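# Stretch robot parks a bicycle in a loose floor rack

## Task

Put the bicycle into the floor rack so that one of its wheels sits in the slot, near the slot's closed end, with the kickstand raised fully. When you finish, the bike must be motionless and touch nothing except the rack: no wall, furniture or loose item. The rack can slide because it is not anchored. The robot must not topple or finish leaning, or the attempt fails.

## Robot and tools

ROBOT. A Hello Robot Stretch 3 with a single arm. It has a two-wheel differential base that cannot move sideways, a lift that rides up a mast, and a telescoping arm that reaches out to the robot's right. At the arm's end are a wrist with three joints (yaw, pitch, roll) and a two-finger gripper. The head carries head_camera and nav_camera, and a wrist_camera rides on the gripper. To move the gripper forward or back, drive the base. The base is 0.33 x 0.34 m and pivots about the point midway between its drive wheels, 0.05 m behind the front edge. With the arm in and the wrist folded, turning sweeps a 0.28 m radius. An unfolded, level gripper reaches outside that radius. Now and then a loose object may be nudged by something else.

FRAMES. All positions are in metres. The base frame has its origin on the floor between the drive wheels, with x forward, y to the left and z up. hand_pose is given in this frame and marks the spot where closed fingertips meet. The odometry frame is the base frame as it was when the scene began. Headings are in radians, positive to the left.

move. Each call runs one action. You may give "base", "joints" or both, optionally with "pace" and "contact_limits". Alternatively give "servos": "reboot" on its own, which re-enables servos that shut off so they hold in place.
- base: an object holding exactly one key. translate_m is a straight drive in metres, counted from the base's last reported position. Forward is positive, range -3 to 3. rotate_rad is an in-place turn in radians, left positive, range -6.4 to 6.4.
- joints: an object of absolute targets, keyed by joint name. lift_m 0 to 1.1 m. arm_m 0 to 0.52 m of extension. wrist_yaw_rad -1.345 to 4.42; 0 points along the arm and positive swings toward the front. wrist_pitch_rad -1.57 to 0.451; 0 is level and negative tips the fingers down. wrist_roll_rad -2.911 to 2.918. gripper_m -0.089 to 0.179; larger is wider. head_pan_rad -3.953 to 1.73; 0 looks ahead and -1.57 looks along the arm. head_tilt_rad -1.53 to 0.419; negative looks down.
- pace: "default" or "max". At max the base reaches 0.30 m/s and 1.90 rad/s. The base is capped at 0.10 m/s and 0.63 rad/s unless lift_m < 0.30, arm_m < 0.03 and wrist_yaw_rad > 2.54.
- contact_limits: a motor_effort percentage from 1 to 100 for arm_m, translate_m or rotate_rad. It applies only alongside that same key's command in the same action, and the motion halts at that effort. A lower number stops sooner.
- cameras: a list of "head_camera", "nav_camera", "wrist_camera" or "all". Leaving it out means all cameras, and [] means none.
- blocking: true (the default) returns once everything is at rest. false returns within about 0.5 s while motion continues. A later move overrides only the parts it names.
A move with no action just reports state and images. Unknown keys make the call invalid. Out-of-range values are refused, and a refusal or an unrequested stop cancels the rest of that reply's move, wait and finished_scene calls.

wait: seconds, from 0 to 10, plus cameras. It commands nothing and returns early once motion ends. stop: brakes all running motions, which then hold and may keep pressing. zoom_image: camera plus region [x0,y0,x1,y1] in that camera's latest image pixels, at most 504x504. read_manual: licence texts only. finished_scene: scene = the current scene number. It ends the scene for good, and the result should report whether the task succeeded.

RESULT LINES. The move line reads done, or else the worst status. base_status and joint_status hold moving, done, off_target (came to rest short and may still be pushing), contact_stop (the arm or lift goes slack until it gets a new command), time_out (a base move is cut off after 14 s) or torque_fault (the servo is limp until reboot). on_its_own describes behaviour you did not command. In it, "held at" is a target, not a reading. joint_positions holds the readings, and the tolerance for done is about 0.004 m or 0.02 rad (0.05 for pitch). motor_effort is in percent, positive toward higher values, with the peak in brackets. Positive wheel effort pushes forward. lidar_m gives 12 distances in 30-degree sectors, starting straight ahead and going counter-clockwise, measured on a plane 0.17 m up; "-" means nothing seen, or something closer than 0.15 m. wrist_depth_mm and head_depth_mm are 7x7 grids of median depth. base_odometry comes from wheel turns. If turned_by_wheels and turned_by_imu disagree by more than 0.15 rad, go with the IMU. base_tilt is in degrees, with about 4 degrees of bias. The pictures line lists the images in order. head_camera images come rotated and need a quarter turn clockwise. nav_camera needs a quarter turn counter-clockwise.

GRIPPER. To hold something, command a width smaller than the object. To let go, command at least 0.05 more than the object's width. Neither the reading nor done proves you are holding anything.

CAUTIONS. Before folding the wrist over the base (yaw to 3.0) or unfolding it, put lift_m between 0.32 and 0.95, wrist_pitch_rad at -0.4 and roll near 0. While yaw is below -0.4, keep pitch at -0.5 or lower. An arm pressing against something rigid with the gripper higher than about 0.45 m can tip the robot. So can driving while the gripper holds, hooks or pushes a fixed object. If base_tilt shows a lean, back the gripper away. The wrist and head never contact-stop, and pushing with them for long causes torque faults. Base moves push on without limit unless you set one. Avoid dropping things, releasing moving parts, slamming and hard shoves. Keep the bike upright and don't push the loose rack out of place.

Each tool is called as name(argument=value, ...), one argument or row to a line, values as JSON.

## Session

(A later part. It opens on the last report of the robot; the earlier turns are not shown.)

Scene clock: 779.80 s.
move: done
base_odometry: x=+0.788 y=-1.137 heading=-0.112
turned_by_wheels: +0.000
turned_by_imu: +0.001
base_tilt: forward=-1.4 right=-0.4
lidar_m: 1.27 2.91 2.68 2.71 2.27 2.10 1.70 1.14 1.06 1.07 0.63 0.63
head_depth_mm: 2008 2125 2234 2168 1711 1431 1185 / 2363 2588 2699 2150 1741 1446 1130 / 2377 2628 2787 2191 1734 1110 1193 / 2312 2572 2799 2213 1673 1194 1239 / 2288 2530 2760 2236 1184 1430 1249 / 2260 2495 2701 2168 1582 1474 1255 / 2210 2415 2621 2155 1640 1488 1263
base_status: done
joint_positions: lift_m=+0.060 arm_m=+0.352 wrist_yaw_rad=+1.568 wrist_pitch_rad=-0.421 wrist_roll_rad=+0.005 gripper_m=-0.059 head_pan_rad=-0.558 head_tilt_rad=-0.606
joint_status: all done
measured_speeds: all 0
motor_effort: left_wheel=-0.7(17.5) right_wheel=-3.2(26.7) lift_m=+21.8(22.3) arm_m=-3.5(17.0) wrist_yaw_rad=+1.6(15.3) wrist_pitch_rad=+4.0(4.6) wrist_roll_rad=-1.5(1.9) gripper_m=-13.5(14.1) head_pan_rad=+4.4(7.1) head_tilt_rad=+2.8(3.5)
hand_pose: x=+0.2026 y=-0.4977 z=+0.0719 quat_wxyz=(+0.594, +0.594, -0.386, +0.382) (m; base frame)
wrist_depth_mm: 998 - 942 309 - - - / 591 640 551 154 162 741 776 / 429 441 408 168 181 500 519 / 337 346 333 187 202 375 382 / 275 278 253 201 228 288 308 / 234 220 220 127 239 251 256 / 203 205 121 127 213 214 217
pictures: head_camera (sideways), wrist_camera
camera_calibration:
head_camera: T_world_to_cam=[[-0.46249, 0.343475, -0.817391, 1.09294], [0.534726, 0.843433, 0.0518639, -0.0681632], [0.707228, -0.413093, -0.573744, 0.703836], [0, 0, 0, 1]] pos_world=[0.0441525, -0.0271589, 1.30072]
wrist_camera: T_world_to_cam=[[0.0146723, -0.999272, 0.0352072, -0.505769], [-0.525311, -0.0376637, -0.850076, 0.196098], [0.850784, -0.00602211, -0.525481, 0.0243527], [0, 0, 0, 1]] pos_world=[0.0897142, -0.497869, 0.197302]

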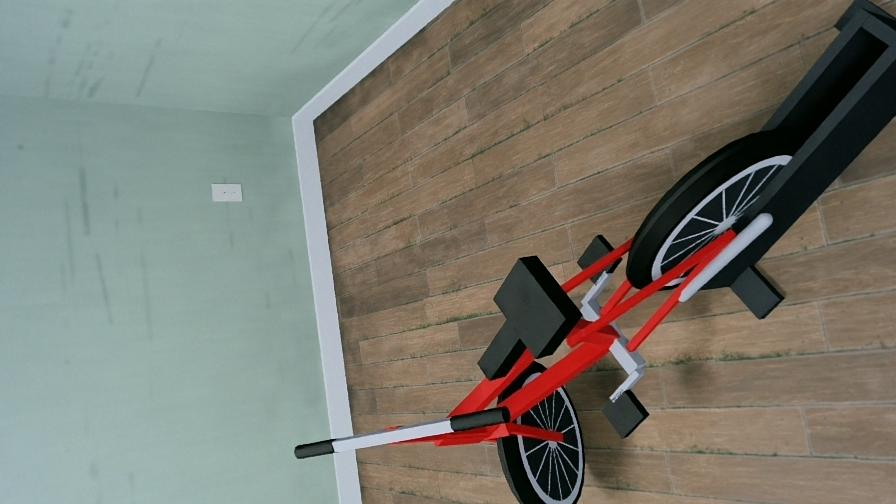

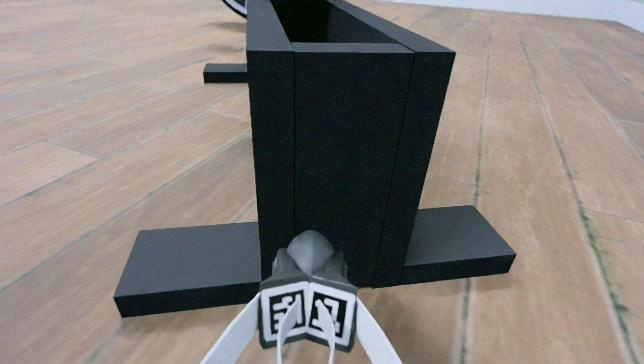

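move(
  joints={"lift_m": 0.3, "wrist_pitch_rad": -0.75},
  cameras=["wrist_camera"],
)

Scene clock: 795.03 s.
move: done
base_odometry: x=+0.788 y=-1.137 heading=-0.112
turned_by_wheels: +0.000
turned_by_imu: +0.000
base_tilt: forward=-1.3 right=-0.4
lidar_m: 1.27 2.90 2.69 2.72 2.27 2.10 1.70 1.14 1.06 1.07 0.63 0.63
head_depth_mm: 2006 2105 2227 2148 1727 1438 1188 / 2387 2598 2665 2170 1729 1436 1128 / 2378 2632 2797 2160 1746 1102 1187 / 2323 2563 2771 2181 1653 1204 1238 / 2283 2500 2714 2223 1184 1428 1258 / 2248 2473 2673 2157 1574 1472 1253 / 2217 2440 2636 2165 1640 1476 1260
base_status: not commanded
joint_positions: lift_m=+0.300 arm_m=+0.352 wrist_yaw_rad=+1.568 wrist_pitch_rad=-0.758 wrist_roll_rad=+0.005 gripper_m=-0.059 head_pan_rad=-0.558 head_tilt_rad=-0.606
joint_status: all done
measured_speeds: all 0
motor_effort: left_wheel=-0.6(1.0) right_wheel=-3.1(3.3) lift_m=+33.0(40.9) arm_m=+12.5(15.8) wrist_yaw_rad=+1.7(3.0) wrist_pitch_rad=+1.6(4.6) wrist_roll_rad=-1.7(2.0) gripper_m=-13.8(14.2) head_pan_rad=+4.6(4.7) head_tilt_rad=+2.4(3.2)
hand_pose: x=+0.1481 y=-0.4976 z=+0.2450 quat_wxyz=(+0.650, +0.650, -0.281, +0.277) (m; base frame)
wrist_depth_mm: 773 765 785 721 813 836 842 / 627 648 666 430 688 693 702 / 557 563 564 498 587 595 614 / 495 493 503 304 515 521 536 / 443 446 452 300 448 470 476 / 395 404 400 127 418 424 430 / 367 370 120 127 383 388 389
pictures: wrist_camera
camera_calibration:
wrist_camera: T_world_to_cam=[[0.0251804, -0.999306, 0.0274612, -0.510658], [-0.776781, -0.0368498, -0.628691, 0.298015], [0.629267, -0.00550068, -0.77717, 0.256418], [0, 0, 0, 1]] pos_world=[0.0829959, -0.497911, 0.400664]

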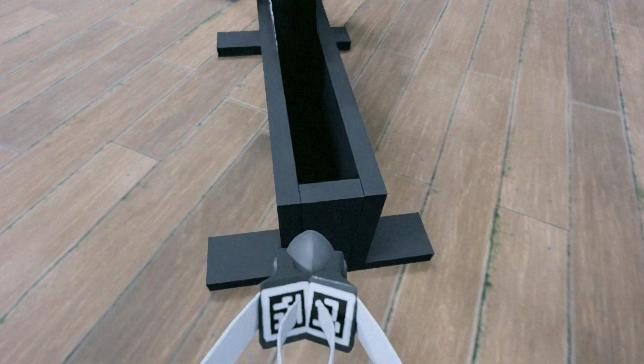

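move(
  joints={"lift_m": 0.42, "wrist_pitch_rad": -0.6},
  cameras=["wrist_camera"],
)

zoom_image(
  camera="wrist_camera",
  region=[200, 0, 440, 240],
)

Scene clock: 799.60 s.
move: done
base_odometry: x=+0.788 y=-1.137 heading=-0.112
turned_by_wheels: +0.000
turned_by_imu: +0.000
base_tilt: forward=-1.3 right=-0.5
lidar_m: 1.27 2.90 2.69 2.72 2.27 2.10 1.69 1.14 1.05 1.07 0.63 0.63
head_depth_mm: 1997 2126 2250 2133 1715 1439 1189 / 2354 2601 2691 2164 1727 1437 1125 / 2376 2650 2764 2195 1737 1103 1192 / 2345 2561 2803 2181 1660 1196 1257 / 2287 2534 2728 2205 1177 1432 1249 / 2255 2450 2739 2160 1566 1472 1260 / 2207 2457 2638 2177 1642 1483 1257
base_status: not commanded
joint_positions: lift_m=+0.420 arm_m=+0.352 wrist_yaw_rad=+1.568 wrist_pitch_rad=-0.618 wrist_roll_rad=+0.005 gripper_m=-0.059 head_pan_rad=-0.558 head_tilt_rad=-0.606
joint_status: all done
measured_speeds: all 0
motor_effort: left_wheel=-0.2(1.0) right_wheel=-3.1(3.3) lift_m=+33.3(38.1) arm_m=+9.1(11.0) wrist_yaw_rad=+2.0(3.0) wrist_pitch_rad=+3.2(4.6) wrist_roll_rad=-1.8(2.0) gripper_m=-13.3(14.2) head_pan_rad=+3.5(4.5) head_tilt_rad=+2.3(3.1)
hand_pose: x=+0.1735 y=-0.4977 z=+0.3906 quat_wxyz=(+0.628, +0.629, -0.326, +0.322) (m; base frame)
wrist_depth_mm: - - - - - - - / - - - - - - - / 865 911 911 881 937 994 962 / 763 745 776 727 800 819 832 / 633 648 660 495 681 688 700 / 569 574 596 127 597 609 622 / 522 530 120 125 529 542 544
pictures: wrist_camera
camera_calibration:
wrist_camera: T_world_to_cam=[[0.0212256, -0.999291, 0.0311039, -0.516066], [-0.681426, -0.0372251, -0.73094, 0.432435], [0.731579, -0.00568039, -0.681733, 0.298447], [0, 0, 0, 1]] pos_world=[0.0872886, -0.497907, 0.535597]

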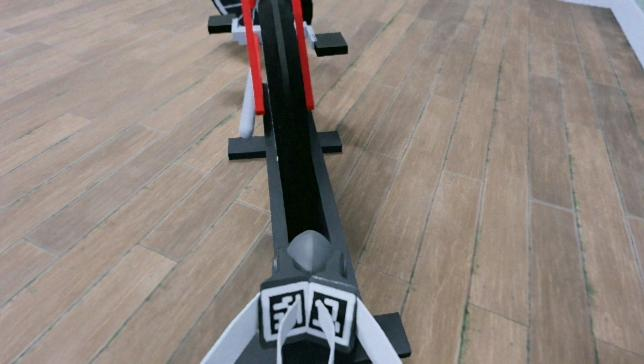

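Scaled by 2.100.

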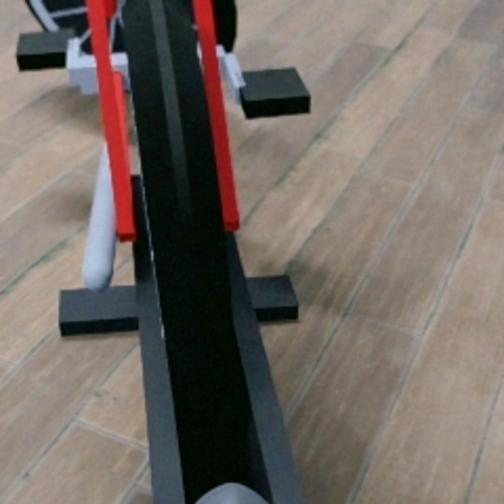

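move(
  base={"rotate_rad": 0.21},
  joints={"arm_m": 0.0, "lift_m": 0.478, "wrist_pitch_rad": 0.0},
  cameras=[],
)

move(
  base={"translate_m": 0.6},
  joints={"wrist_yaw_rad": 0.0, "head_pan_rad": -1.2, "head_tilt_rad": -0.8},
  cameras=["head_camera", "wrist_camera"],
)

Scene clock: 840.50 s.
move: done
base_odometry: x=+0.788 y=-1.137 heading=+0.097
turned_by_wheels: +0.210
turned_by_imu: +0.206
base_tilt: forward=-1.3 right=-0.4
lidar_m: 2.81 2.74 2.69 2.74 2.14 2.11 1.36 1.07 1.05 1.13 0.63 0.76
head_depth_mm: 2287 2531 2701 2149 1722 1431 1097 / 2273 2508 2712 2158 1728 1102 1168 / 2281 2519 2686 2198 1208 1275 1244 / 2279 2550 2723 2238 1431 1448 1245 / 2275 2535 2724 1555 1672 1468 1250 / 2312 2529 2759 2250 1730 1470 1253 / 2295 2558 2752 2248 1789 1472 1259
base_status: done
joint_positions: lift_m=+0.478 arm_m=+0.000 wrist_yaw_rad=+1.569 wrist_pitch_rad=-0.024 wrist_roll_rad=+0.005 gripper_m=-0.059 head_pan_rad=-0.558 head_tilt_rad=-0.606
joint_status: all done
measured_speeds: all 0
motor_effort: left_wheel=-3.8(8.7) right_wheel=+4.2(8.8) lift_m=+33.8(39.4) arm_m=-14.7(21.1) wrist_yaw_rad=-0.8(2.6) wrist_pitch_rad=+4.3(5.9) wrist_roll_rad=-1.4(2.0) gripper_m=-13.7(14.4) head_pan_rad=+4.0(4.8) head_tilt_rad=+2.8(3.4)
hand_pose: x=+0.2342 y=-0.1454 z=+0.5865 quat_wxyz=(+0.506, +0.507, -0.495, +0.493) (m; base frame)
wrist_depth_mm: - - - - - - - / - - - - - - - / - - - - - - - / - - - - - - - / - - - - - 979 - / - - - 128 - 879 - / - - 121 125 - 811 -
pictures: none
No camera images: "cameras" was empty.

Scene clock: 847.60 s.
move: done
base_odometry: x=+1.385 y=-1.079 heading=+0.097
turned_by_wheels: +0.000
turned_by_imu: +0.003
base_tilt: forward=-1.3 right=-0.5
lidar_m: 2.29 2.38 2.34 2.50 2.63 2.59 1.83 1.42 0.55 0.54 0.81 0.77
head_depth_mm: 1558 1709 1903 1748 1487 1032 1145 / 1725 1909 2049 1746 1436 1055 572 / 1937 2152 2133 1767 895 1240 1159 / 2191 2429 2171 1758 1020 1281 1163 / 2211 2489 2135 1781 1144 1265 1164 / 2066 2335 2168 1714 1171 1318 1168 / 1969 2185 2174 1807 1221 1324 1169
base_status: done
joint_positions: lift_m=+0.478 arm_m=+0.000 wrist_yaw_rad=+0.002 wrist_pitch_rad=-0.024 wrist_roll_rad=+0.004 gripper_m=-0.059 head_pan_rad=-1.192 head_tilt_rad=-0.790
joint_status: all done
measured_speeds: all 0
motor_effort: left_wheel=-1.0(5.2) right_wheel=+3.5(7.8) lift_m=+31.3(34.0) arm_m=-11.4(15.6) wrist_yaw_rad=-1.0(3.8) wrist_pitch_rad=+4.7(4.7) wrist_roll_rad=-1.6(2.1) gripper_m=-13.3(14.6) head_pan_rad=-3.7(6.4) head_tilt_rad=-5.0(5.9)
hand_pose: x=-0.0210 y=-0.4006 z=+0.5866 quat_wxyz=(+0.706, +0.009, -0.708, -0.008) (m; base frame)
wrist_depth_mm: - - - - - - - / - - - - - - - / - - - - - - - / - - - - - - - / 301 307 334 - - - - / 313 246 245 127 - - - / 317 322 121 125 - - -
pictures: head_camera (sideways), wrist_camera
camera_calibration:
head_camera: T_world_to_cam=[[-0.221008, 0.680456, -0.698667, 0.936725], [0.933784, 0.354363, 0.049744, -0.0678254], [0.28143, -0.64141, -0.713716, 0.888506], [0, 0, 0, 1]] pos_world=[0.0203056, -0.0434683, 1.29197]
wrist_camera: T_world_to_cam=[[-0.999206, -0.00461496, 0.0395631, -0.0489706], [-0.0398003, 0.15492, -0.987125, 0.687508], [-0.00157357, -0.987916, -0.154981, -0.142929], [0, 0, 0, 1]] pos_world=[-0.0217936, -0.247936, 0.658443]

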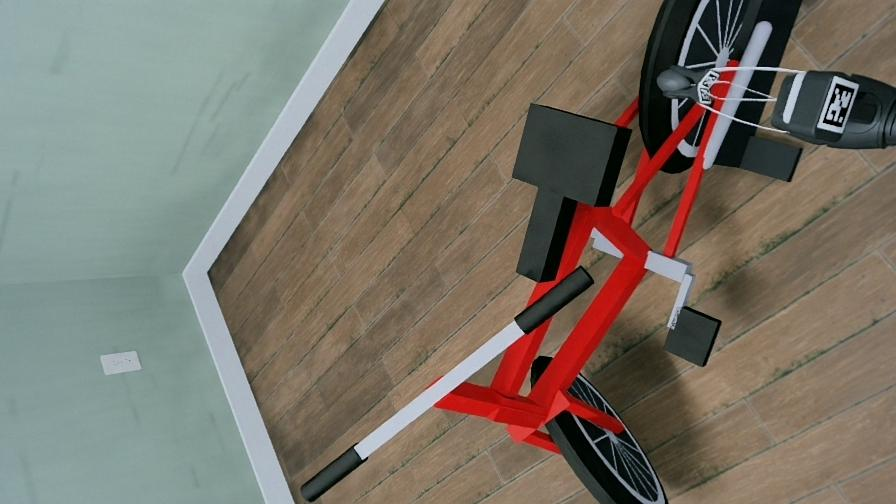

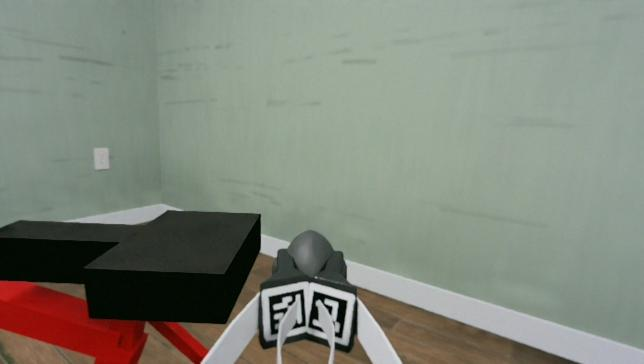

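move(
  base={"translate_m": 0.235},
  cameras=["head_camera", "wrist_camera"],
)

Scene clock: 857.57 s.
move: done
base_odometry: x=+1.619 y=-1.056 heading=+0.097
turned_by_wheels: +0.000
turned_by_imu: +0.001
base_tilt: forward=-1.3 right=-0.4
lidar_m: 2.09 2.25 2.21 2.36 2.82 2.77 2.00 1.56 0.56 0.57 0.60 0.59
head_depth_mm: 1716 1896 2021 1753 896 1104 1125 / 1911 2112 2119 1759 1414 1114 571 / 2130 2395 2129 1751 1063 1261 1148 / 2147 2455 2134 1736 1033 1310 1163 / 2017 2270 2145 1780 1513 1286 1167 / 1910 2128 2181 1789 1529 1277 1171 / 1786 1988 2138 1792 1523 1322 1170
base_status: done
joint_positions: lift_m=+0.478 arm_m=+0.000 wrist_yaw_rad=+0.002 wrist_pitch_rad=-0.024 wrist_roll_rad=+0.004 gripper_m=-0.059 head_pan_rad=-1.192 head_tilt_rad=-0.790
joint_status: not commanded
measured_speeds: all 0
motor_effort: left_wheel=-0.6(4.9) right_wheel=+4.3(7.9) lift_m=+30.5(32.0) arm_m=-8.4(10.5) wrist_yaw_rad=-1.8(2.7) wrist_pitch_rad=+4.3(4.7) wrist_roll_rad=-1.7(2.0) gripper_m=-13.1(14.4) head_pan_rad=-3.0(4.1) head_tilt_rad=-4.7(5.5)
hand_pose: x=-0.0210 y=-0.4006 z=+0.5866 quat_wxyz=(+0.706, +0.009, -0.708, -0.008) (m; base frame)
wrist_depth_mm: - - - - - - - / - - - - - - - / 289 247 - - - - - / 296 - 203 - - - - / 304 - - 193 337 - - / 307 315 314 127 271 251 - / 345 - 120 125 319 - -
pictures: head_camera (sideways), wrist_camera
camera_calibration:
head_camera: T_world_to_cam=[[-0.221011, 0.680488, -0.698634, 0.936683], [0.933789, 0.354349, 0.0497432, -0.0678245], [0.28141, -0.641384, -0.713747, 0.888547], [0, 0, 0, 1]] pos_world=[0.0203049, -0.0434681, 1.29197]
wrist_camera: T_world_to_cam=[[-0.999207, -0.00449441, 0.039563, -0.048953], [-0.0397814, 0.154925, -0.987125, 0.687509], [-0.00169273, -0.987916, -0.154981, -0.142931], [0, 0, 0, 1]] pos_world=[-0.0218061, -0.247936, 0.658443]

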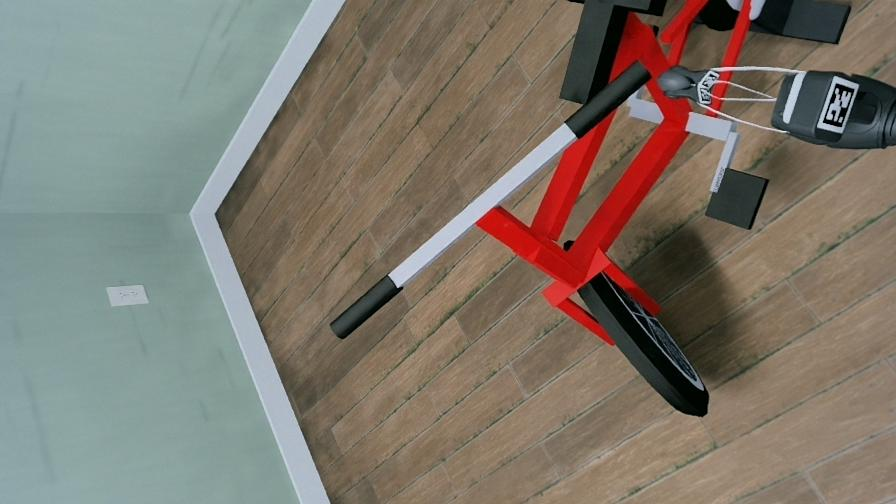

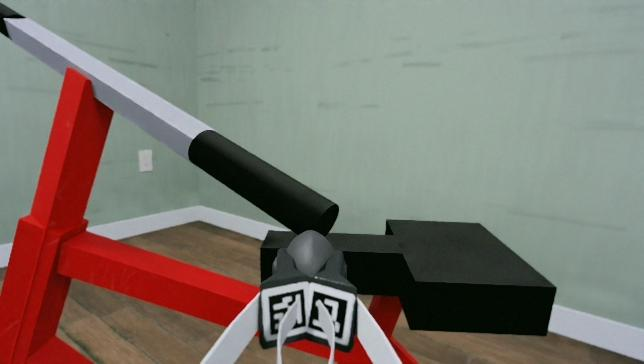

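move(
  base={"translate_m": -0.035},
  joints={"lift_m": 0.496},
  cameras=[],
)

move(
  joints={"arm_m": 0.078},
  cameras=["head_camera", "wrist_camera"],
)

Scene clock: 866.77 s.
move: done
base_odometry: x=+1.584 y=-1.059 heading=+0.097
turned_by_wheels: +0.000
turned_by_imu: +0.000
base_tilt: forward=-1.4 right=-0.5
lidar_m: 2.11 2.27 2.23 2.39 2.80 2.75 1.98 1.54 0.56 0.55 0.63 0.62
head_depth_mm: 1701 1875 2006 1748 867 1050 1132 / 1866 2096 2126 1757 917 1100 559 / 2081 2343 2175 1755 1081 1238 1151 / 2193 2422 2145 1725 1057 1310 1157 / 2047 2308 2151 1733 1130 1298 1164 / 1923 2154 2175 1784 1514 1275 1169 / 1808 2013 2111 1806 1522 1326 1170
base_status: done
joint_positions: lift_m=+0.496 arm_m=+0.000 wrist_yaw_rad=+0.002 wrist_pitch_rad=-0.023 wrist_roll_rad=+0.004 gripper_m=-0.059 head_pan_rad=-1.192 head_tilt_rad=-0.790
joint_status: all done
measured_speeds: all 0
motor_effort: left_wheel=-4.0(7.9) right_wheel=-1.0(4.0) lift_m=+31.6(38.7) arm_m=-5.9(7.6) wrist_yaw_rad=-2.0(2.6) wrist_pitch_rad=+4.3(4.5) wrist_roll_rad=-1.3(2.1) gripper_m=-12.8(14.2) head_pan_rad=-3.4(4.0) head_tilt_rad=-4.6(5.2)
hand_pose: x=-0.0210 y=-0.4006 z=+0.6047 quat_wxyz=(+0.706, +0.009, -0.708, -0.008) (m; base frame)
wrist_depth_mm: - - - - - - - / - - - - - - - / 272 - - - - - - / 304 221 - - - - - / 330 - 190 - - - - / 310 322 296 127 274 - - / - 974 121 125 254 - -
pictures: none
No camera images: "cameras" was empty.

Scene clock: 868.53 s.
move: done
base_odometry: x=+1.584 y=-1.059 heading=+0.097
turned_by_wheels: +0.000
turned_by_imu: +0.000
base_tilt: forward=-1.3 right=-0.4
lidar_m: 2.12 2.27 2.23 2.39 2.79 2.75 1.98 1.54 0.56 0.55 0.63 0.62
head_depth_mm: 1690 1863 1993 1740 854 1044 514 / 1862 2068 2135 1737 905 1009 560 / 2103 2363 2161 1761 1076 1233 1151 / 2197 2483 2154 1736 1057 1305 1159 / 2056 2309 2167 1745 1132 1295 1159 / 1920 2153 2189 1811 1512 1267 1163 / 1820 1997 2135 1802 1526 1328 1175
base_status: not commanded
joint_positions: lift_m=+0.496 arm_m=+0.078 wrist_yaw_rad=+0.001 wrist_pitch_rad=-0.023 wrist_roll_rad=+0.004 gripper_m=-0.059 head_pan_rad=-1.192 head_tilt_rad=-0.790
joint_status: all done
measured_speeds: all 0
motor_effort: left_wheel=-4.3(4.6) right_wheel=-1.0(1.3) lift_m=+28.3(32.1) arm_m=+15.9(21.4) wrist_yaw_rad=-0.8(2.0) wrist_pitch_rad=+4.0(4.5) wrist_roll_rad=-1.8(2.0) gripper_m=-13.8(14.3) head_pan_rad=-3.7(4.3) head_tilt_rad=-4.3(5.2)
hand_pose: x=-0.0211 y=-0.4786 z=+0.6047 quat_wxyz=(+0.706, +0.009, -0.708, -0.008) (m; base frame)
wrist_depth_mm: - - - - - - - / - - - - - - - / - - - - - - - / 147 - - - - - - / 134 132 - - - - - / - 117 120 127 265 - - / 239 240 108 127 206 208 -
pictures: head_camera (sideways), wrist_camera
camera_calibration:
head_camera: T_world_to_cam=[[-0.220997, 0.680513, -0.698615, 0.936657], [0.933801, 0.354319, 0.0497428, -0.067824], [0.281383, -0.641374, -0.713767, 0.888572], [0, 0, 0, 1]] pos_world=[0.0203035, -0.0434682, 1.29197]
wrist_camera: T_world_to_cam=[[-0.999209, -0.00404504, 0.0395647, -0.049917], [-0.0397148, 0.154303, -0.987225, 0.717296], [-0.00211157, -0.988015, -0.154341, -0.217639], [0, 0, 0, 1]] pos_world=[-0.0218498, -0.325913, 0.676517]

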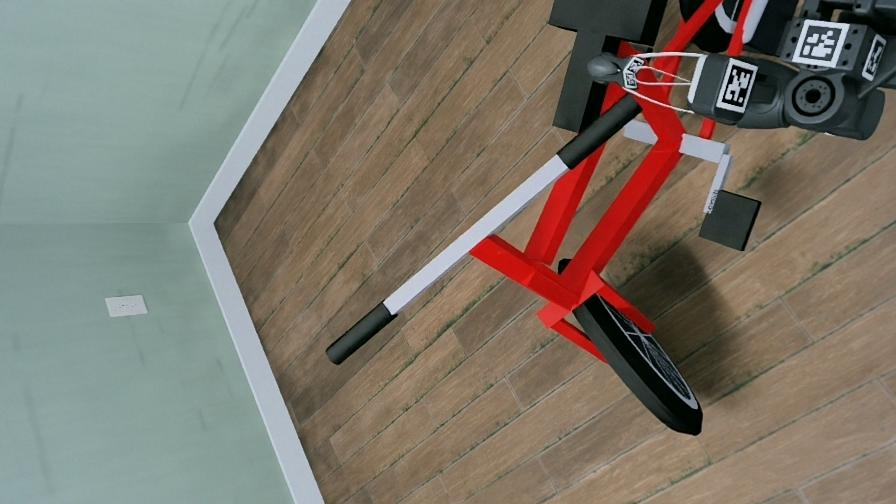

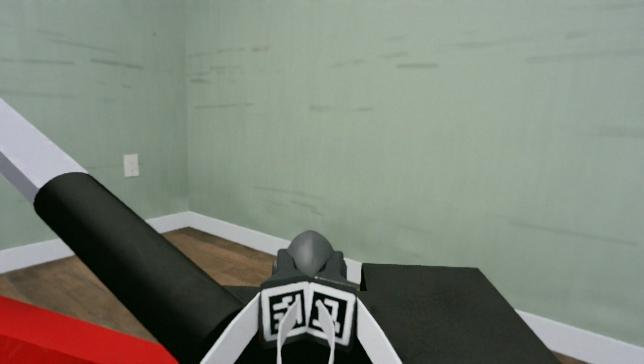

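move(
  base={"translate_m": 0.15},
  contact_limits={"translate_m": 45},
  joints={"gripper_m": -0.062},
  cameras=["head_camera", "wrist_camera"],
)

Scene clock: 874.83 s.
move: done
base_odometry: x=+1.733 y=-1.045 heading=+0.096
turned_by_wheels: -0.001
turned_by_imu: -0.130
base_tilt: forward=-1.3 right=-0.5
lidar_m: 1.93 2.27 2.16 2.23 2.96 2.86 2.32 1.66 0.58 0.58 0.56 0.54
head_depth_mm: 1609 1774 1968 1749 871 1080 514 / 1750 1958 2071 1753 1173 1063 561 / 1892 2174 2141 1771 1397 1228 1151 / 2112 2399 2160 1693 1009 1313 1154 / 2110 2375 2158 1783 1515 1249 1162 / 1952 2191 2182 1804 1523 1253 1164 / 1806 2021 2128 1790 1524 1326 1168
base_status: done
joint_positions: lift_m=+0.496 arm_m=+0.078 wrist_yaw_rad=-0.123 wrist_pitch_rad=-0.008 wrist_roll_rad=+0.004 gripper_m=-0.061 head_pan_rad=-1.192 head_tilt_rad=-0.790
joint_status: all done
measured_speeds: all 0
on_its_own: wrist_yaw_rad is held at -0.071, not at your +0.000, by its stall guard, which is still easing
motor_effort: left_wheel=-8.7(8.9) right_wheel=+20.9(24.9) lift_m=+18.1(22.3) arm_m=+2.8(13.7) wrist_yaw_rad=+43.7(51.4) wrist_pitch_rad=+1.7(4.6) wrist_roll_rad=-1.8(1.9) gripper_m=-15.7(33.9) head_pan_rad=-3.6(3.9) head_tilt_rad=-4.4(5.2)
contact_limits: translate_m 45 (maximum 100)
hand_pose: x=-0.0529 y=-0.4771 z=+0.6086 quat_wxyz=(+0.704, -0.040, -0.707, -0.046) (m; base frame)
wrist_depth_mm: - - - - - - - / - - - - - - - / - - - - - - - / 132 - - - - - - / 128 118 - - - - - / - 113 109 125 279 - - / - - 106 125 221 241 -
pictures: head_camera (sideways), wrist_camera
camera_calibration:
head_camera: T_world_to_cam=[[-0.221054, 0.680792, -0.698325, 0.93628], [0.933833, 0.354234, 0.0497362, -0.0678156], [0.28123, -0.641125, -0.714051, 0.888943], [0, 0, 0, 1]] pos_world=[0.0202989, -0.0434655, 1.29195]
wrist_camera: T_world_to_cam=[[-0.991943, 0.120324, 0.0396481, -0.0220819], [-0.0221893, 0.143111, -0.989458, 0.716585], [-0.124729, -0.982365, -0.139288, -0.22858], [0, 0, 0, 1]] pos_world=[-0.0345141, -0.324443, 0.678068]

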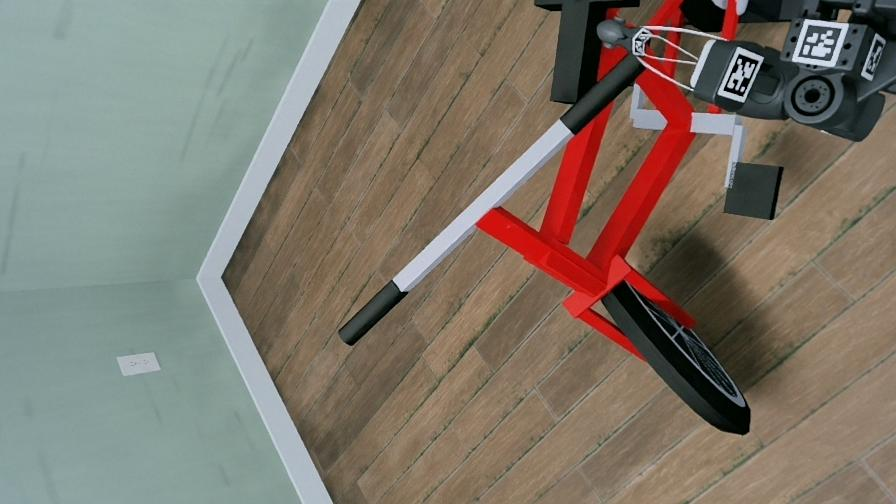

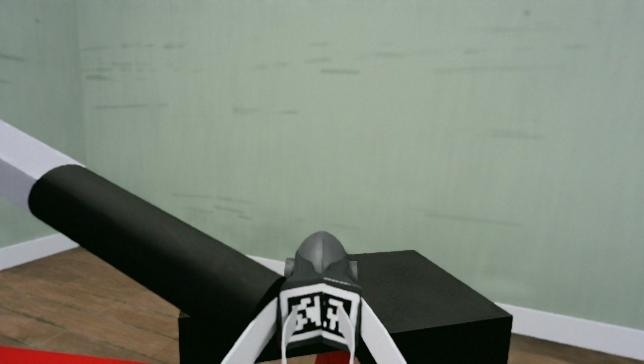

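move(
  joints={"arm_m": 0.135, "wrist_yaw_rad": 0.0, "gripper_m": -0.058},
  cameras=[],
)

move(
  base={"translate_m": 0.06},
  contact_limits={"translate_m": 35},
  cameras=["head_camera", "wrist_camera"],
)

Scene clock: 895.80 s.
move: off_target
base_odometry: x=+1.733 y=-1.045 heading=+0.097
turned_by_wheels: +0.000
turned_by_imu: -0.010
base_tilt: forward=-1.4 right=-0.5
lidar_m: 1.93 2.29 2.16 2.22 2.93 2.85 2.35 1.67 0.58 0.57 0.55 0.52
head_depth_mm: 1594 1776 1967 1736 912 630 562 / 1725 1946 2055 1751 935 1005 1117 / 1889 2160 2146 1753 1429 1237 1150 / 2068 2378 2162 1676 1032 1307 1152 / 2142 2385 2153 1738 1487 1246 1166 / 1962 2178 2182 1797 1523 1240 1170 / 1838 2016 2142 1803 1519 1328 1178
base_status: not commanded
joint_positions: lift_m=+0.496 arm_m=+0.135 wrist_yaw_rad=-0.105 wrist_pitch_rad=-0.037 wrist_roll_rad=+0.004 gripper_m=-0.058 head_pan_rad=-1.192 head_tilt_rad=-0.790
joint_status: wrist_yaw_rad off_target (ended at -0.105, target +0.000); the others done
measured_speeds: all 0
on_its_own: wrist_yaw_rad is held at -0.083, not at your +0.000, by its stall guard, which is not easing now; wrist_yaw_rad is at rest, and its effort (+18.8) is outside its rest range (-9 to +9)
motor_effort: left_wheel=-6.2(12.8) right_wheel=+11.4(24.8) lift_m=+33.6(34.0) arm_m=+12.9(23.4) wrist_yaw_rad=+18.8(59.5) wrist_pitch_rad=+6.9(7.3) wrist_roll_rad=-1.5(1.9) gripper_m=-10.7(18.7) head_pan_rad=-2.9(4.0) head_tilt_rad=-4.6(5.2)
contact_limits: translate_m 45 (maximum 100)
hand_pose: x=-0.0482 y=-0.5338 z=+0.6013 quat_wxyz=(+0.704, -0.024, -0.708, -0.050) (m; base frame)
wrist_depth_mm: - - - - - - - / - - - - - - - / - - - - - - - / 119 - - - - - - / - 112 - - - - - / - 111 106 127 257 - - / - 207 114 124 188 200 -
pictures: none
No camera images: "cameras" was empty.

Scene clock: 897.80 s.
move: done
base_odometry: x=+1.793 y=-1.039 heading=+0.096
turned_by_wheels: +0.000
turned_by_imu: -0.065
base_tilt: forward=-1.3 right=-0.4
lidar_m: 1.86 2.31 2.14 2.17 2.74 2.91 2.57 1.73 0.59 0.59 0.52 0.48
head_depth_mm: 1554 1746 1937 1747 911 625 560 / 1671 1889 2054 1745 1002 1042 1106 / 1798 2043 2147 1746 1445 1232 1137 / 1965 2254 2125 1688 1006 1312 1158 / 2138 2397 2177 1736 1519 1164 1164 / 2012 2198 2200 1788 1517 1294 1151 / 1846 2042 2096 1806 1531 1320 1169
base_status: done
joint_positions: lift_m=+0.496 arm_m=+0.135 wrist_yaw_rad=-0.184 wrist_pitch_rad=-0.034 wrist_roll_rad=+0.004 gripper_m=-0.058 head_pan_rad=-1.192 head_tilt_rad=-0.790
joint_status: not commanded
measured_speeds: all 0
on_its_own: wrist_yaw_rad is held at -0.162, not at your +0.000, by its stall guard, which is not easing now; wrist_yaw_rad is at rest, and its effort (+18.4) is outside its rest range (-9 to +9)
motor_effort: left_wheel=-6.4(13.7) right_wheel=+11.6(29.5) lift_m=+33.4(34.8) arm_m=-14.0(14.0) wrist_yaw_rad=+18.4(55.0) wrist_pitch_rad=+6.1(7.0) wrist_roll_rad=-1.4(1.8) gripper_m=-10.4(11.2) head_pan_rad=-3.7(3.9) head_tilt_rad=-4.7(5.0)
contact_limits: translate_m 35 (maximum 100)
hand_pose: x=-0.0681 y=-0.5310 z=+0.6020 quat_wxyz=(+0.702, -0.053, -0.706, -0.077) (m; base frame)
wrist_depth_mm: - - - - - - - / - - - - - - - / - - - - - - - / - - - - - - - / 106 106 - - - - - / - 106 105 127 258 - - / - 190 115 123 205 - -
pictures: head_camera (sideways), wrist_camera
camera_calibration:
head_camera: T_world_to_cam=[[-0.221077, 0.680881, -0.69823, 0.936156], [0.933841, 0.354213, 0.0497341, -0.0678128], [0.281185, -0.641041, -0.714144, 0.889064], [0, 0, 0, 1]] pos_world=[0.0202977, -0.0434645, 1.29194]
wrist_camera: T_world_to_cam=[[-0.982963, 0.179396, 0.0400129, 0.00129164], [-0.00921938, 0.169297, -0.985522, 0.729866], [-0.183573, -0.9691, -0.164759, -0.265981], [0, 0, 0, 1]] pos_world=[-0.0408283, -0.381559, 0.675424]

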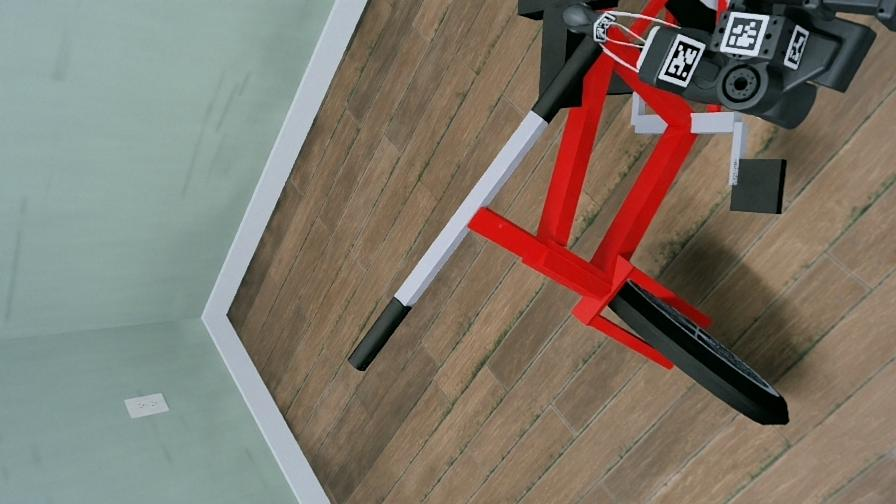

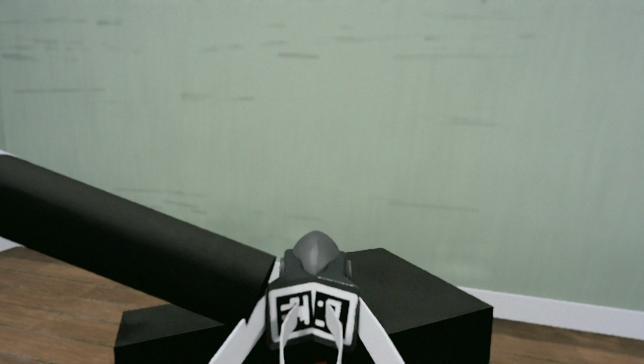

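move(
  joints={"lift_m": 0.85, "wrist_yaw_rad": 0.0},
  cameras=[],
)

move(
  joints={"arm_m": 0.4, "wrist_pitch_rad": -1.57, "wrist_roll_rad": -1.14, "gripper_m": 0.12},
  cameras=["head_camera", "wrist_camera"],
)

Scene clock: 923.30 s.
move: done
base_odometry: x=+1.793 y=-1.039 heading=+0.097
turned_by_wheels: +0.000
turned_by_imu: -0.006
base_tilt: forward=-1.3 right=-0.5
lidar_m: 1.86 2.32 2.15 2.17 2.73 2.90 2.59 1.73 0.57 0.57 0.51 0.46
head_depth_mm: 1561 1737 1915 404 366 1076 1152 / 1670 1873 2028 1746 1496 1120 1148 / 1795 2024 2130 1766 1409 1256 1118 / 1976 2242 2153 1764 862 1264 1158 / 2137 2453 2176 1743 1517 1249 1163 / 2021 2256 2173 1754 1516 1294 1150 / 1852 2047 2121 1803 1528 1329 1167
base_status: not commanded
joint_positions: lift_m=+0.850 arm_m=+0.135 wrist_yaw_rad=-0.002 wrist_pitch_rad=-0.023 wrist_roll_rad=+0.002 gripper_m=-0.058 head_pan_rad=-1.192 head_tilt_rad=-0.790
joint_status: all done
measured_speeds: all 0
motor_effort: left_wheel=+0.6(14.8) right_wheel=-0.6(26.5) lift_m=+33.2(42.9) arm_m=+14.9(16.5) wrist_yaw_rad=+0.5(71.1) wrist_pitch_rad=+4.1(18.4) wrist_roll_rad=-0.6(1.8) gripper_m=-11.1(11.7) head_pan_rad=-2.6(4.1) head_tilt_rad=-4.4(5.0)
contact_limits: translate_m 35 (maximum 100)
hand_pose: x=-0.0219 y=-0.5356 z=+0.9587 quat_wxyz=(+0.707, +0.008, -0.707, -0.009) (m; base frame)
wrist_depth_mm: - - - - - - - / - - - - - - - / - - - - - - - / - - - - - - - / - - - - - - - / - - - 128 - - - / - - 122 128 - - -
pictures: none
No camera images: "cameras" was empty.

Scene clock: 926.47 s.
move: done
base_odometry: x=+1.793 y=-1.039 heading=+0.097
turned_by_wheels: +0.000
turned_by_imu: +0.000
base_tilt: forward=-1.3 right=-0.5
lidar_m: 1.86 2.32 2.15 2.16 2.72 2.90 2.60 1.73 0.57 0.57 0.51 0.46
head_depth_mm: 1547 1736 1794 1614 862 1071 1148 / 1662 1879 2008 1743 1481 1123 1149 / 1808 2031 2121 1759 1410 1256 1119 / 1942 2258 2140 1771 864 1259 1158 / 2105 2424 2166 1737 1508 1237 1154 / 2023 2231 2171 1746 1518 1291 1151 / 1865 2045 2112 1794 1522 1323 1175
base_status: not commanded
joint_positions: lift_m=+0.850 arm_m=+0.400 wrist_yaw_rad=-0.001 wrist_pitch_rad=-1.548 wrist_roll_rad=-1.136 gripper_m=+0.120 head_pan_rad=-1.192 head_tilt_rad=-0.790
joint_status: all done
joint sent to its limit — wrist_pitch_rad, lower limit.
measured_speeds: all 0
motor_effort: left_wheel=+0.5(1.0) right_wheel=-0.4(0.7) lift_m=+32.7(34.2) arm_m=+15.9(23.0) wrist_yaw_rad=+1.6(2.5) wrist_pitch_rad=-1.4(4.9) wrist_roll_rad=-1.4(2.7) gripper_m=+0.3(80.2) head_pan_rad=-3.5(4.0) head_tilt_rad=-4.5(5.8)
contact_limits: translate_m 35 (maximum 100)
hand_pose: x=-0.0214 y=-0.5269 z=+0.7320 quat_wxyz=(+0.698, +0.683, -0.154, -0.152) (m; base frame)
wrist_depth_mm: 843 309 867 852 872 877 879 / 857 218 502 867 907 876 878 / 879 228 682 696 899 914 912 / 886 253 933 363 930 947 944 / 900 751 920 356 388 964 945 / 755 121 950 362 358 952 987 / 107 804 987 965 - 117 -
pictures: head_camera (sideways), wrist_camera
camera_calibration:
head_camera: T_world_to_cam=[[-0.221012, 0.680909, -0.698224, 0.936147], [0.933877, 0.35412, 0.0497339, -0.0678128], [0.281119, -0.641063, -0.71415, 0.889073], [0, 0, 0, 1]] pos_world=[0.0202934, -0.0434658, 1.29194]
wrist_camera: T_world_to_cam=[[-0.383133, -0.9235, 0.0188972, -0.511513], [-0.91575, 0.382436, 0.123061, 0.139079], [-0.120874, 0.0298435, -0.992219, 0.901354], [0, 0, 0, 1]] pos_world=[0.0403338, -0.55247, 0.886892]

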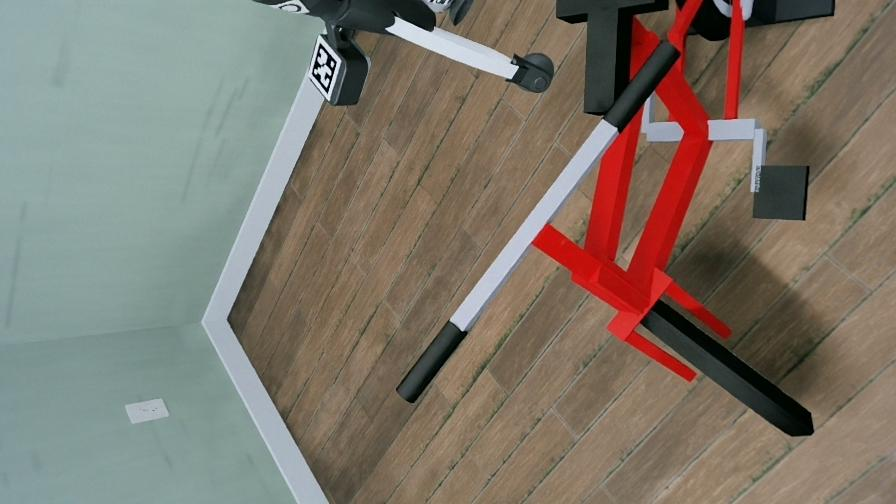

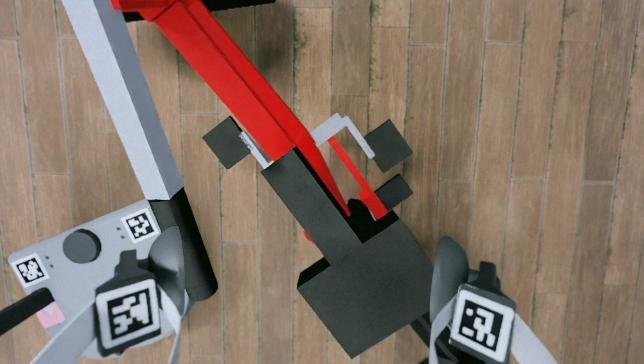

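move(
  base={"translate_m": 0.03},
  joints={"arm_m": 0.318},
  cameras=["head_camera", "wrist_camera"],
)

Scene clock: 942.83 s.
move: done
base_odometry: x=+1.823 y=-1.036 heading=+0.097
turned_by_wheels: +0.000
turned_by_imu: +0.000
base_tilt: forward=-1.3 right=-0.4
lidar_m: 1.83 2.30 2.13 2.15 2.71 2.93 2.61 1.74 0.57 0.58 0.48 0.44
head_depth_mm: 1565 1741 1925 523 834 1058 1152 / 1668 1884 2053 1647 1460 1125 1154 / 1799 2047 2118 1767 870 1252 1114 / 1965 2286 2149 1764 1415 1265 1157 / 2116 2390 2187 1721 1512 1043 1162 / 1996 2216 2163 1777 1511 1322 1128 / 1836 2019 2113 1796 1527 1319 1175
base_status: done
joint_positions: lift_m=+0.850 arm_m=+0.318 wrist_yaw_rad=-0.001 wrist_pitch_rad=-1.548 wrist_roll_rad=-1.136 gripper_m=+0.120 head_pan_rad=-1.192 head_tilt_rad=-0.790
joint_status: all done
measured_speeds: all 0
motor_effort: left_wheel=+2.0(6.7) right_wheel=+1.3(5.0) lift_m=+31.9(32.6) arm_m=-14.9(26.3) wrist_yaw_rad=+1.4(2.3) wrist_pitch_rad=-1.3(1.7) wrist_roll_rad=-1.6(1.8) gripper_m=+0.7(1.2) head_pan_rad=-3.5(3.9) head_tilt_rad=-4.8(5.3)
hand_pose: x=-0.0214 y=-0.4447 z=+0.7320 quat_wxyz=(+0.698, +0.683, -0.154, -0.152) (m; base frame)
wrist_depth_mm: 844 884 206 854 885 865 915 / 864 876 891 855 892 883 898 / 888 902 876 405 879 919 937 / 902 928 910 895 696 925 944 / 906 746 866 928 356 941 946 / 954 120 940 956 365 357 972 / 107 780 984 967 973 117 991
pictures: head_camera (sideways), wrist_camera
camera_calibration:
head_camera: T_world_to_cam=[[-0.221012, 0.680909, -0.698224, 0.936147], [0.933877, 0.354119, 0.0497339, -0.0678128], [0.281119, -0.641063, -0.71415, 0.889073], [0, 0, 0, 1]] pos_world=[0.0202933, -0.0434658, 1.29194]
wrist_camera: T_world_to_cam=[[-0.382797, -0.923647, 0.0185082, -0.435453], [-0.915889, 0.382051, 0.123226, 0.107376], [-0.120888, 0.0302189, -0.992206, 0.899068], [0, 0, 0, 1]] pos_world=[0.0403408, -0.470397, 0.886889]

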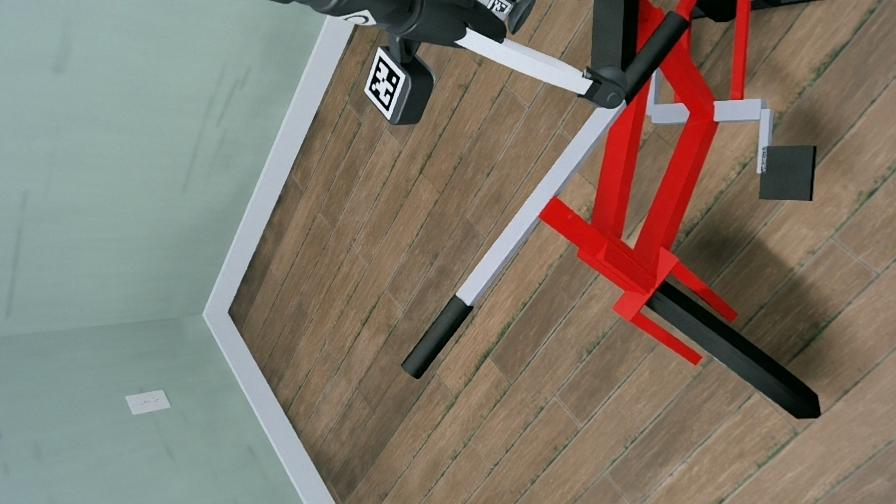

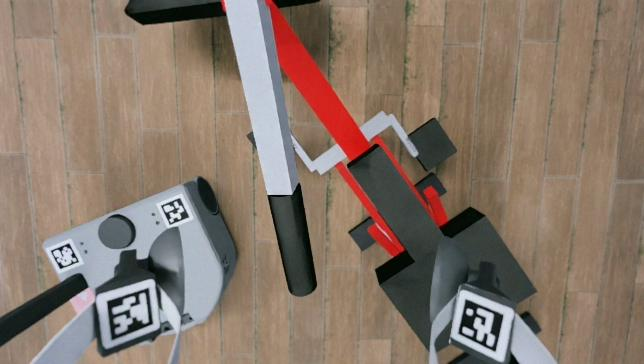

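move(
  joints={"arm_m": 0.284, "lift_m": 0.722},
  cameras=["head_camera", "wrist_camera"],
)

Scene clock: 951.07 s.
move: done
base_odometry: x=+1.823 y=-1.036 heading=+0.097
turned_by_wheels: +0.000
turned_by_imu: +0.000
base_tilt: forward=-1.3 right=-0.5
lidar_m: 1.83 2.30 2.13 2.15 2.71 2.93 2.61 1.74 0.58 0.58 0.48 0.44
head_depth_mm: 1580 1747 1938 517 558 1054 1146 / 1681 1889 2054 1756 717 1061 1150 / 1819 2060 2138 1763 867 1260 1116 / 1982 2254 2132 1761 1402 1267 1161 / 2108 2408 2157 1694 1510 1045 1164 / 2009 2221 2163 1792 1525 1318 1127 / 1842 2034 2134 1812 1526 1326 1169
base_status: not commanded
joint_positions: lift_m=+0.722 arm_m=+0.284 wrist_yaw_rad=-0.001 wrist_pitch_rad=-1.548 wrist_roll_rad=-1.136 gripper_m=+0.120 head_pan_rad=-1.192 head_tilt_rad=-0.790
joint_status: all done
measured_speeds: all 0
motor_effort: left_wheel=+1.9(2.5) right_wheel=+1.4(1.7) lift_m=+18.2(33.5) arm_m=-15.2(22.0) wrist_yaw_rad=+1.8(2.2) wrist_pitch_rad=-1.4(1.7) wrist_roll_rad=-1.3(1.8) gripper_m=+0.9(1.6) head_pan_rad=-3.7(4.3) head_tilt_rad=-4.5(4.9)
hand_pose: x=-0.0214 y=-0.4107 z=+0.6040 quat_wxyz=(+0.698, +0.683, -0.154, -0.152) (m; base frame)
wrist_depth_mm: 726 720 732 93 740 751 732 / 746 729 751 100 743 764 757 / 764 755 752 106 268 764 764 / 774 767 785 116 255 219 827 / 775 621 774 123 589 223 825 / 629 120 729 133 145 225 226 / 108 123 827 152 843 117 230
pictures: head_camera (sideways), wrist_camera
camera_calibration:
head_camera: T_world_to_cam=[[-0.221012, 0.680909, -0.698224, 0.936147], [0.933877, 0.35412, 0.0497339, -0.0678128], [0.281119, -0.641063, -0.71415, 0.889073], [0, 0, 0, 1]] pos_world=[0.0202934, -0.0434658, 1.29194]
wrist_camera: T_world_to_cam=[[-0.382795, -0.92365, 0.0184023, -0.401594], [-0.91589, 0.382035, 0.123269, 0.110115], [-0.120888, 0.0303323, -0.992203, 0.771089], [0, 0, 0, 1]] pos_world=[0.0403409, -0.43639, 0.758893]

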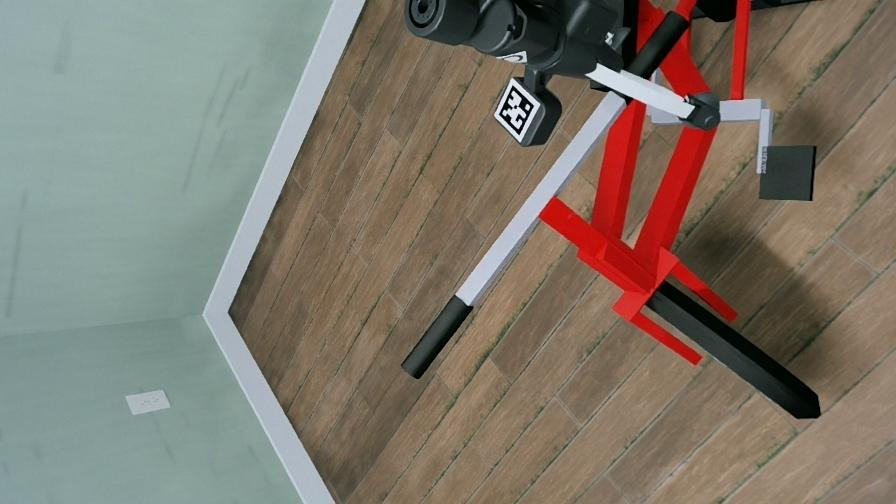

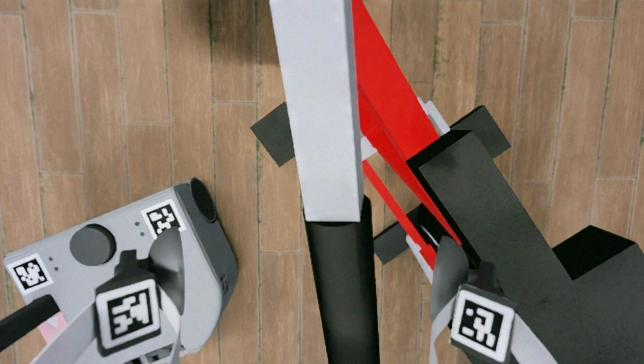

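move(
  joints={"gripper_m": -0.05},
  cameras=[],
)

move(
  base={"translate_m": 0.05},
  joints={"gripper_m": -0.07, "arm_m": 0.215, "wrist_roll_rad": -0.85},
  cameras=["head_camera", "wrist_camera"],
)

Scene clock: 958.40 s.
move: done
base_odometry: x=+1.823 y=-1.036 heading=+0.097
turned_by_wheels: +0.000
turned_by_imu: +0.000
base_tilt: forward=-1.3 right=-0.4
lidar_m: 1.82 2.30 2.13 2.16 2.72 2.93 2.61 1.75 0.58 0.58 0.49 0.45
head_depth_mm: 1575 1748 1935 520 556 1054 1143 / 1683 1889 2060 1769 708 1099 1156 / 1812 2062 2130 1771 867 1258 1119 / 1961 2274 2146 1765 1415 1271 1156 / 2121 2418 2169 1698 1513 1092 1161 / 1987 2216 2162 1791 1517 1320 1144 / 1845 2033 2124 1795 1533 1332 1175
base_status: not commanded
joint_positions: lift_m=+0.722 arm_m=+0.284 wrist_yaw_rad=+0.000 wrist_pitch_rad=-1.545 wrist_roll_rad=-1.136 gripper_m=-0.049 head_pan_rad=-1.192 head_tilt_rad=-0.790
joint_status: all done
measured_speeds: all 0
motor_effort: left_wheel=-0.2(2.6) right_wheel=+3.3(3.5) lift_m=+26.6(26.6) arm_m=-12.9(14.5) wrist_yaw_rad=-0.2(2.9) wrist_pitch_rad=-2.0(2.2) wrist_roll_rad=-1.6(1.8) gripper_m=-22.7(97.4) head_pan_rad=-3.4(3.7) head_tilt_rad=-4.5(5.3)
hand_pose: x=-0.0214 y=-0.4115 z=+0.6039 quat_wxyz=(+0.699, +0.682, -0.154, -0.151) (m; base frame)
wrist_depth_mm: 728 728 92 228 720 747 773 / 734 732 745 245 735 757 761 / 751 776 739 106 270 769 796 / 770 759 781 115 256 218 813 / 800 620 686 122 635 222 262 / 628 647 126 129 818 229 225 / 662 654 122 144 123 234 233
pictures: none
No camera images: "cameras" was empty.

Scene clock: 960.10 s.
move: done
base_odometry: x=+1.872 y=-1.031 heading=+0.096
turned_by_wheels: +0.000
turned_by_imu: -0.058
base_tilt: forward=-1.4 right=-0.5
lidar_m: 1.78 2.16 2.12 2.13 2.58 2.96 2.87 1.81 0.58 1.64 0.46 0.46
head_depth_mm: 1535 1713 1941 1734 466 648 1143 / 1643 1841 2028 1764 588 1031 1130 / 1756 1984 2127 1756 1435 1232 1123 / 1890 2154 2131 1778 1481 1233 1156 / 2034 2357 2169 1727 1520 1043 1161 / 2062 2243 2187 1794 1531 1326 1129 / 1884 2038 2123 1798 1520 1326 1164
base_status: done
joint_positions: lift_m=+0.722 arm_m=+0.215 wrist_yaw_rad=+0.010 wrist_pitch_rad=-1.535 wrist_roll_rad=-0.863 gripper_m=-0.066 head_pan_rad=-1.192 head_tilt_rad=-0.790
joint_status: all done
measured_speeds: all 0
motor_effort: left_wheel=-1.7(2.8) right_wheel=+16.2(19.2) lift_m=+3.3(29.0) arm_m=-16.4(21.0) wrist_yaw_rad=-9.3(11.9) wrist_pitch_rad=-3.8(4.4) wrist_roll_rad=+3.9(8.2) gripper_m=-19.2(95.8) head_pan_rad=-2.9(3.8) head_tilt_rad=-3.9(5.3)
hand_pose: x=-0.0216 y=-0.3451 z=+0.6038 quat_wxyz=(+0.676, +0.653, -0.246, -0.238) (m; base frame)
wrist_depth_mm: 719 742 93 95 744 772 773 / 740 749 764 479 266 232 782 / 744 740 757 107 567 219 241 / 755 770 760 115 778 450 223 / 770 761 631 120 806 591 230 / 780 618 639 128 823 819 235 / 804 642 121 139 124 841 866
pictures: head_camera (sideways), wrist_camera
camera_calibration:
head_camera: T_world_to_cam=[[-0.221012, 0.680909, -0.698224, 0.936147], [0.933877, 0.354119, 0.0497339, -0.0678128], [0.281119, -0.641063, -0.71415, 0.889073], [0, 0, 0, 1]] pos_world=[0.0202933, -0.0434658, 1.29194]
wrist_camera: T_world_to_cam=[[-0.608675, -0.792997, 0.0258786, -0.305356], [-0.786702, 0.607436, 0.110097, 0.173383], [-0.103026, 0.0466545, -0.993584, 0.775677], [0, 0, 0, 1]] pos_world=[0.0304525, -0.383655, 0.759513]

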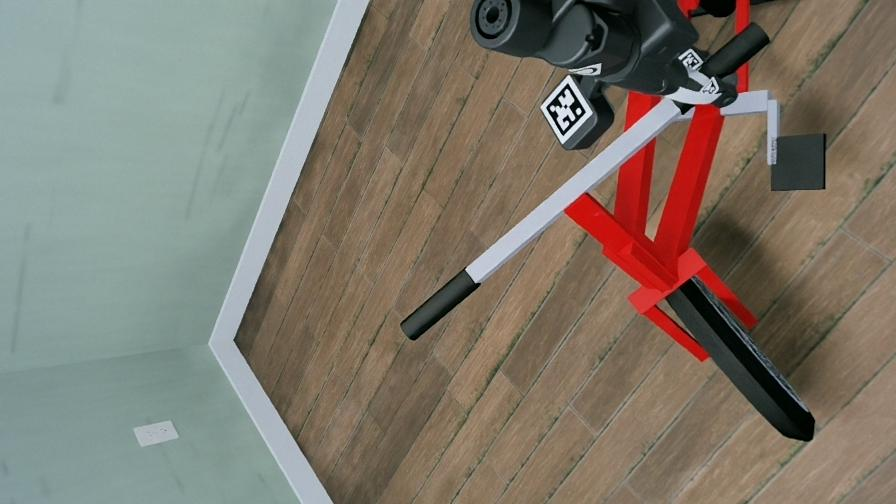

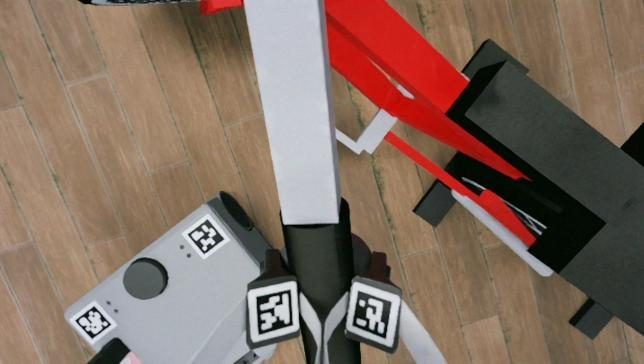

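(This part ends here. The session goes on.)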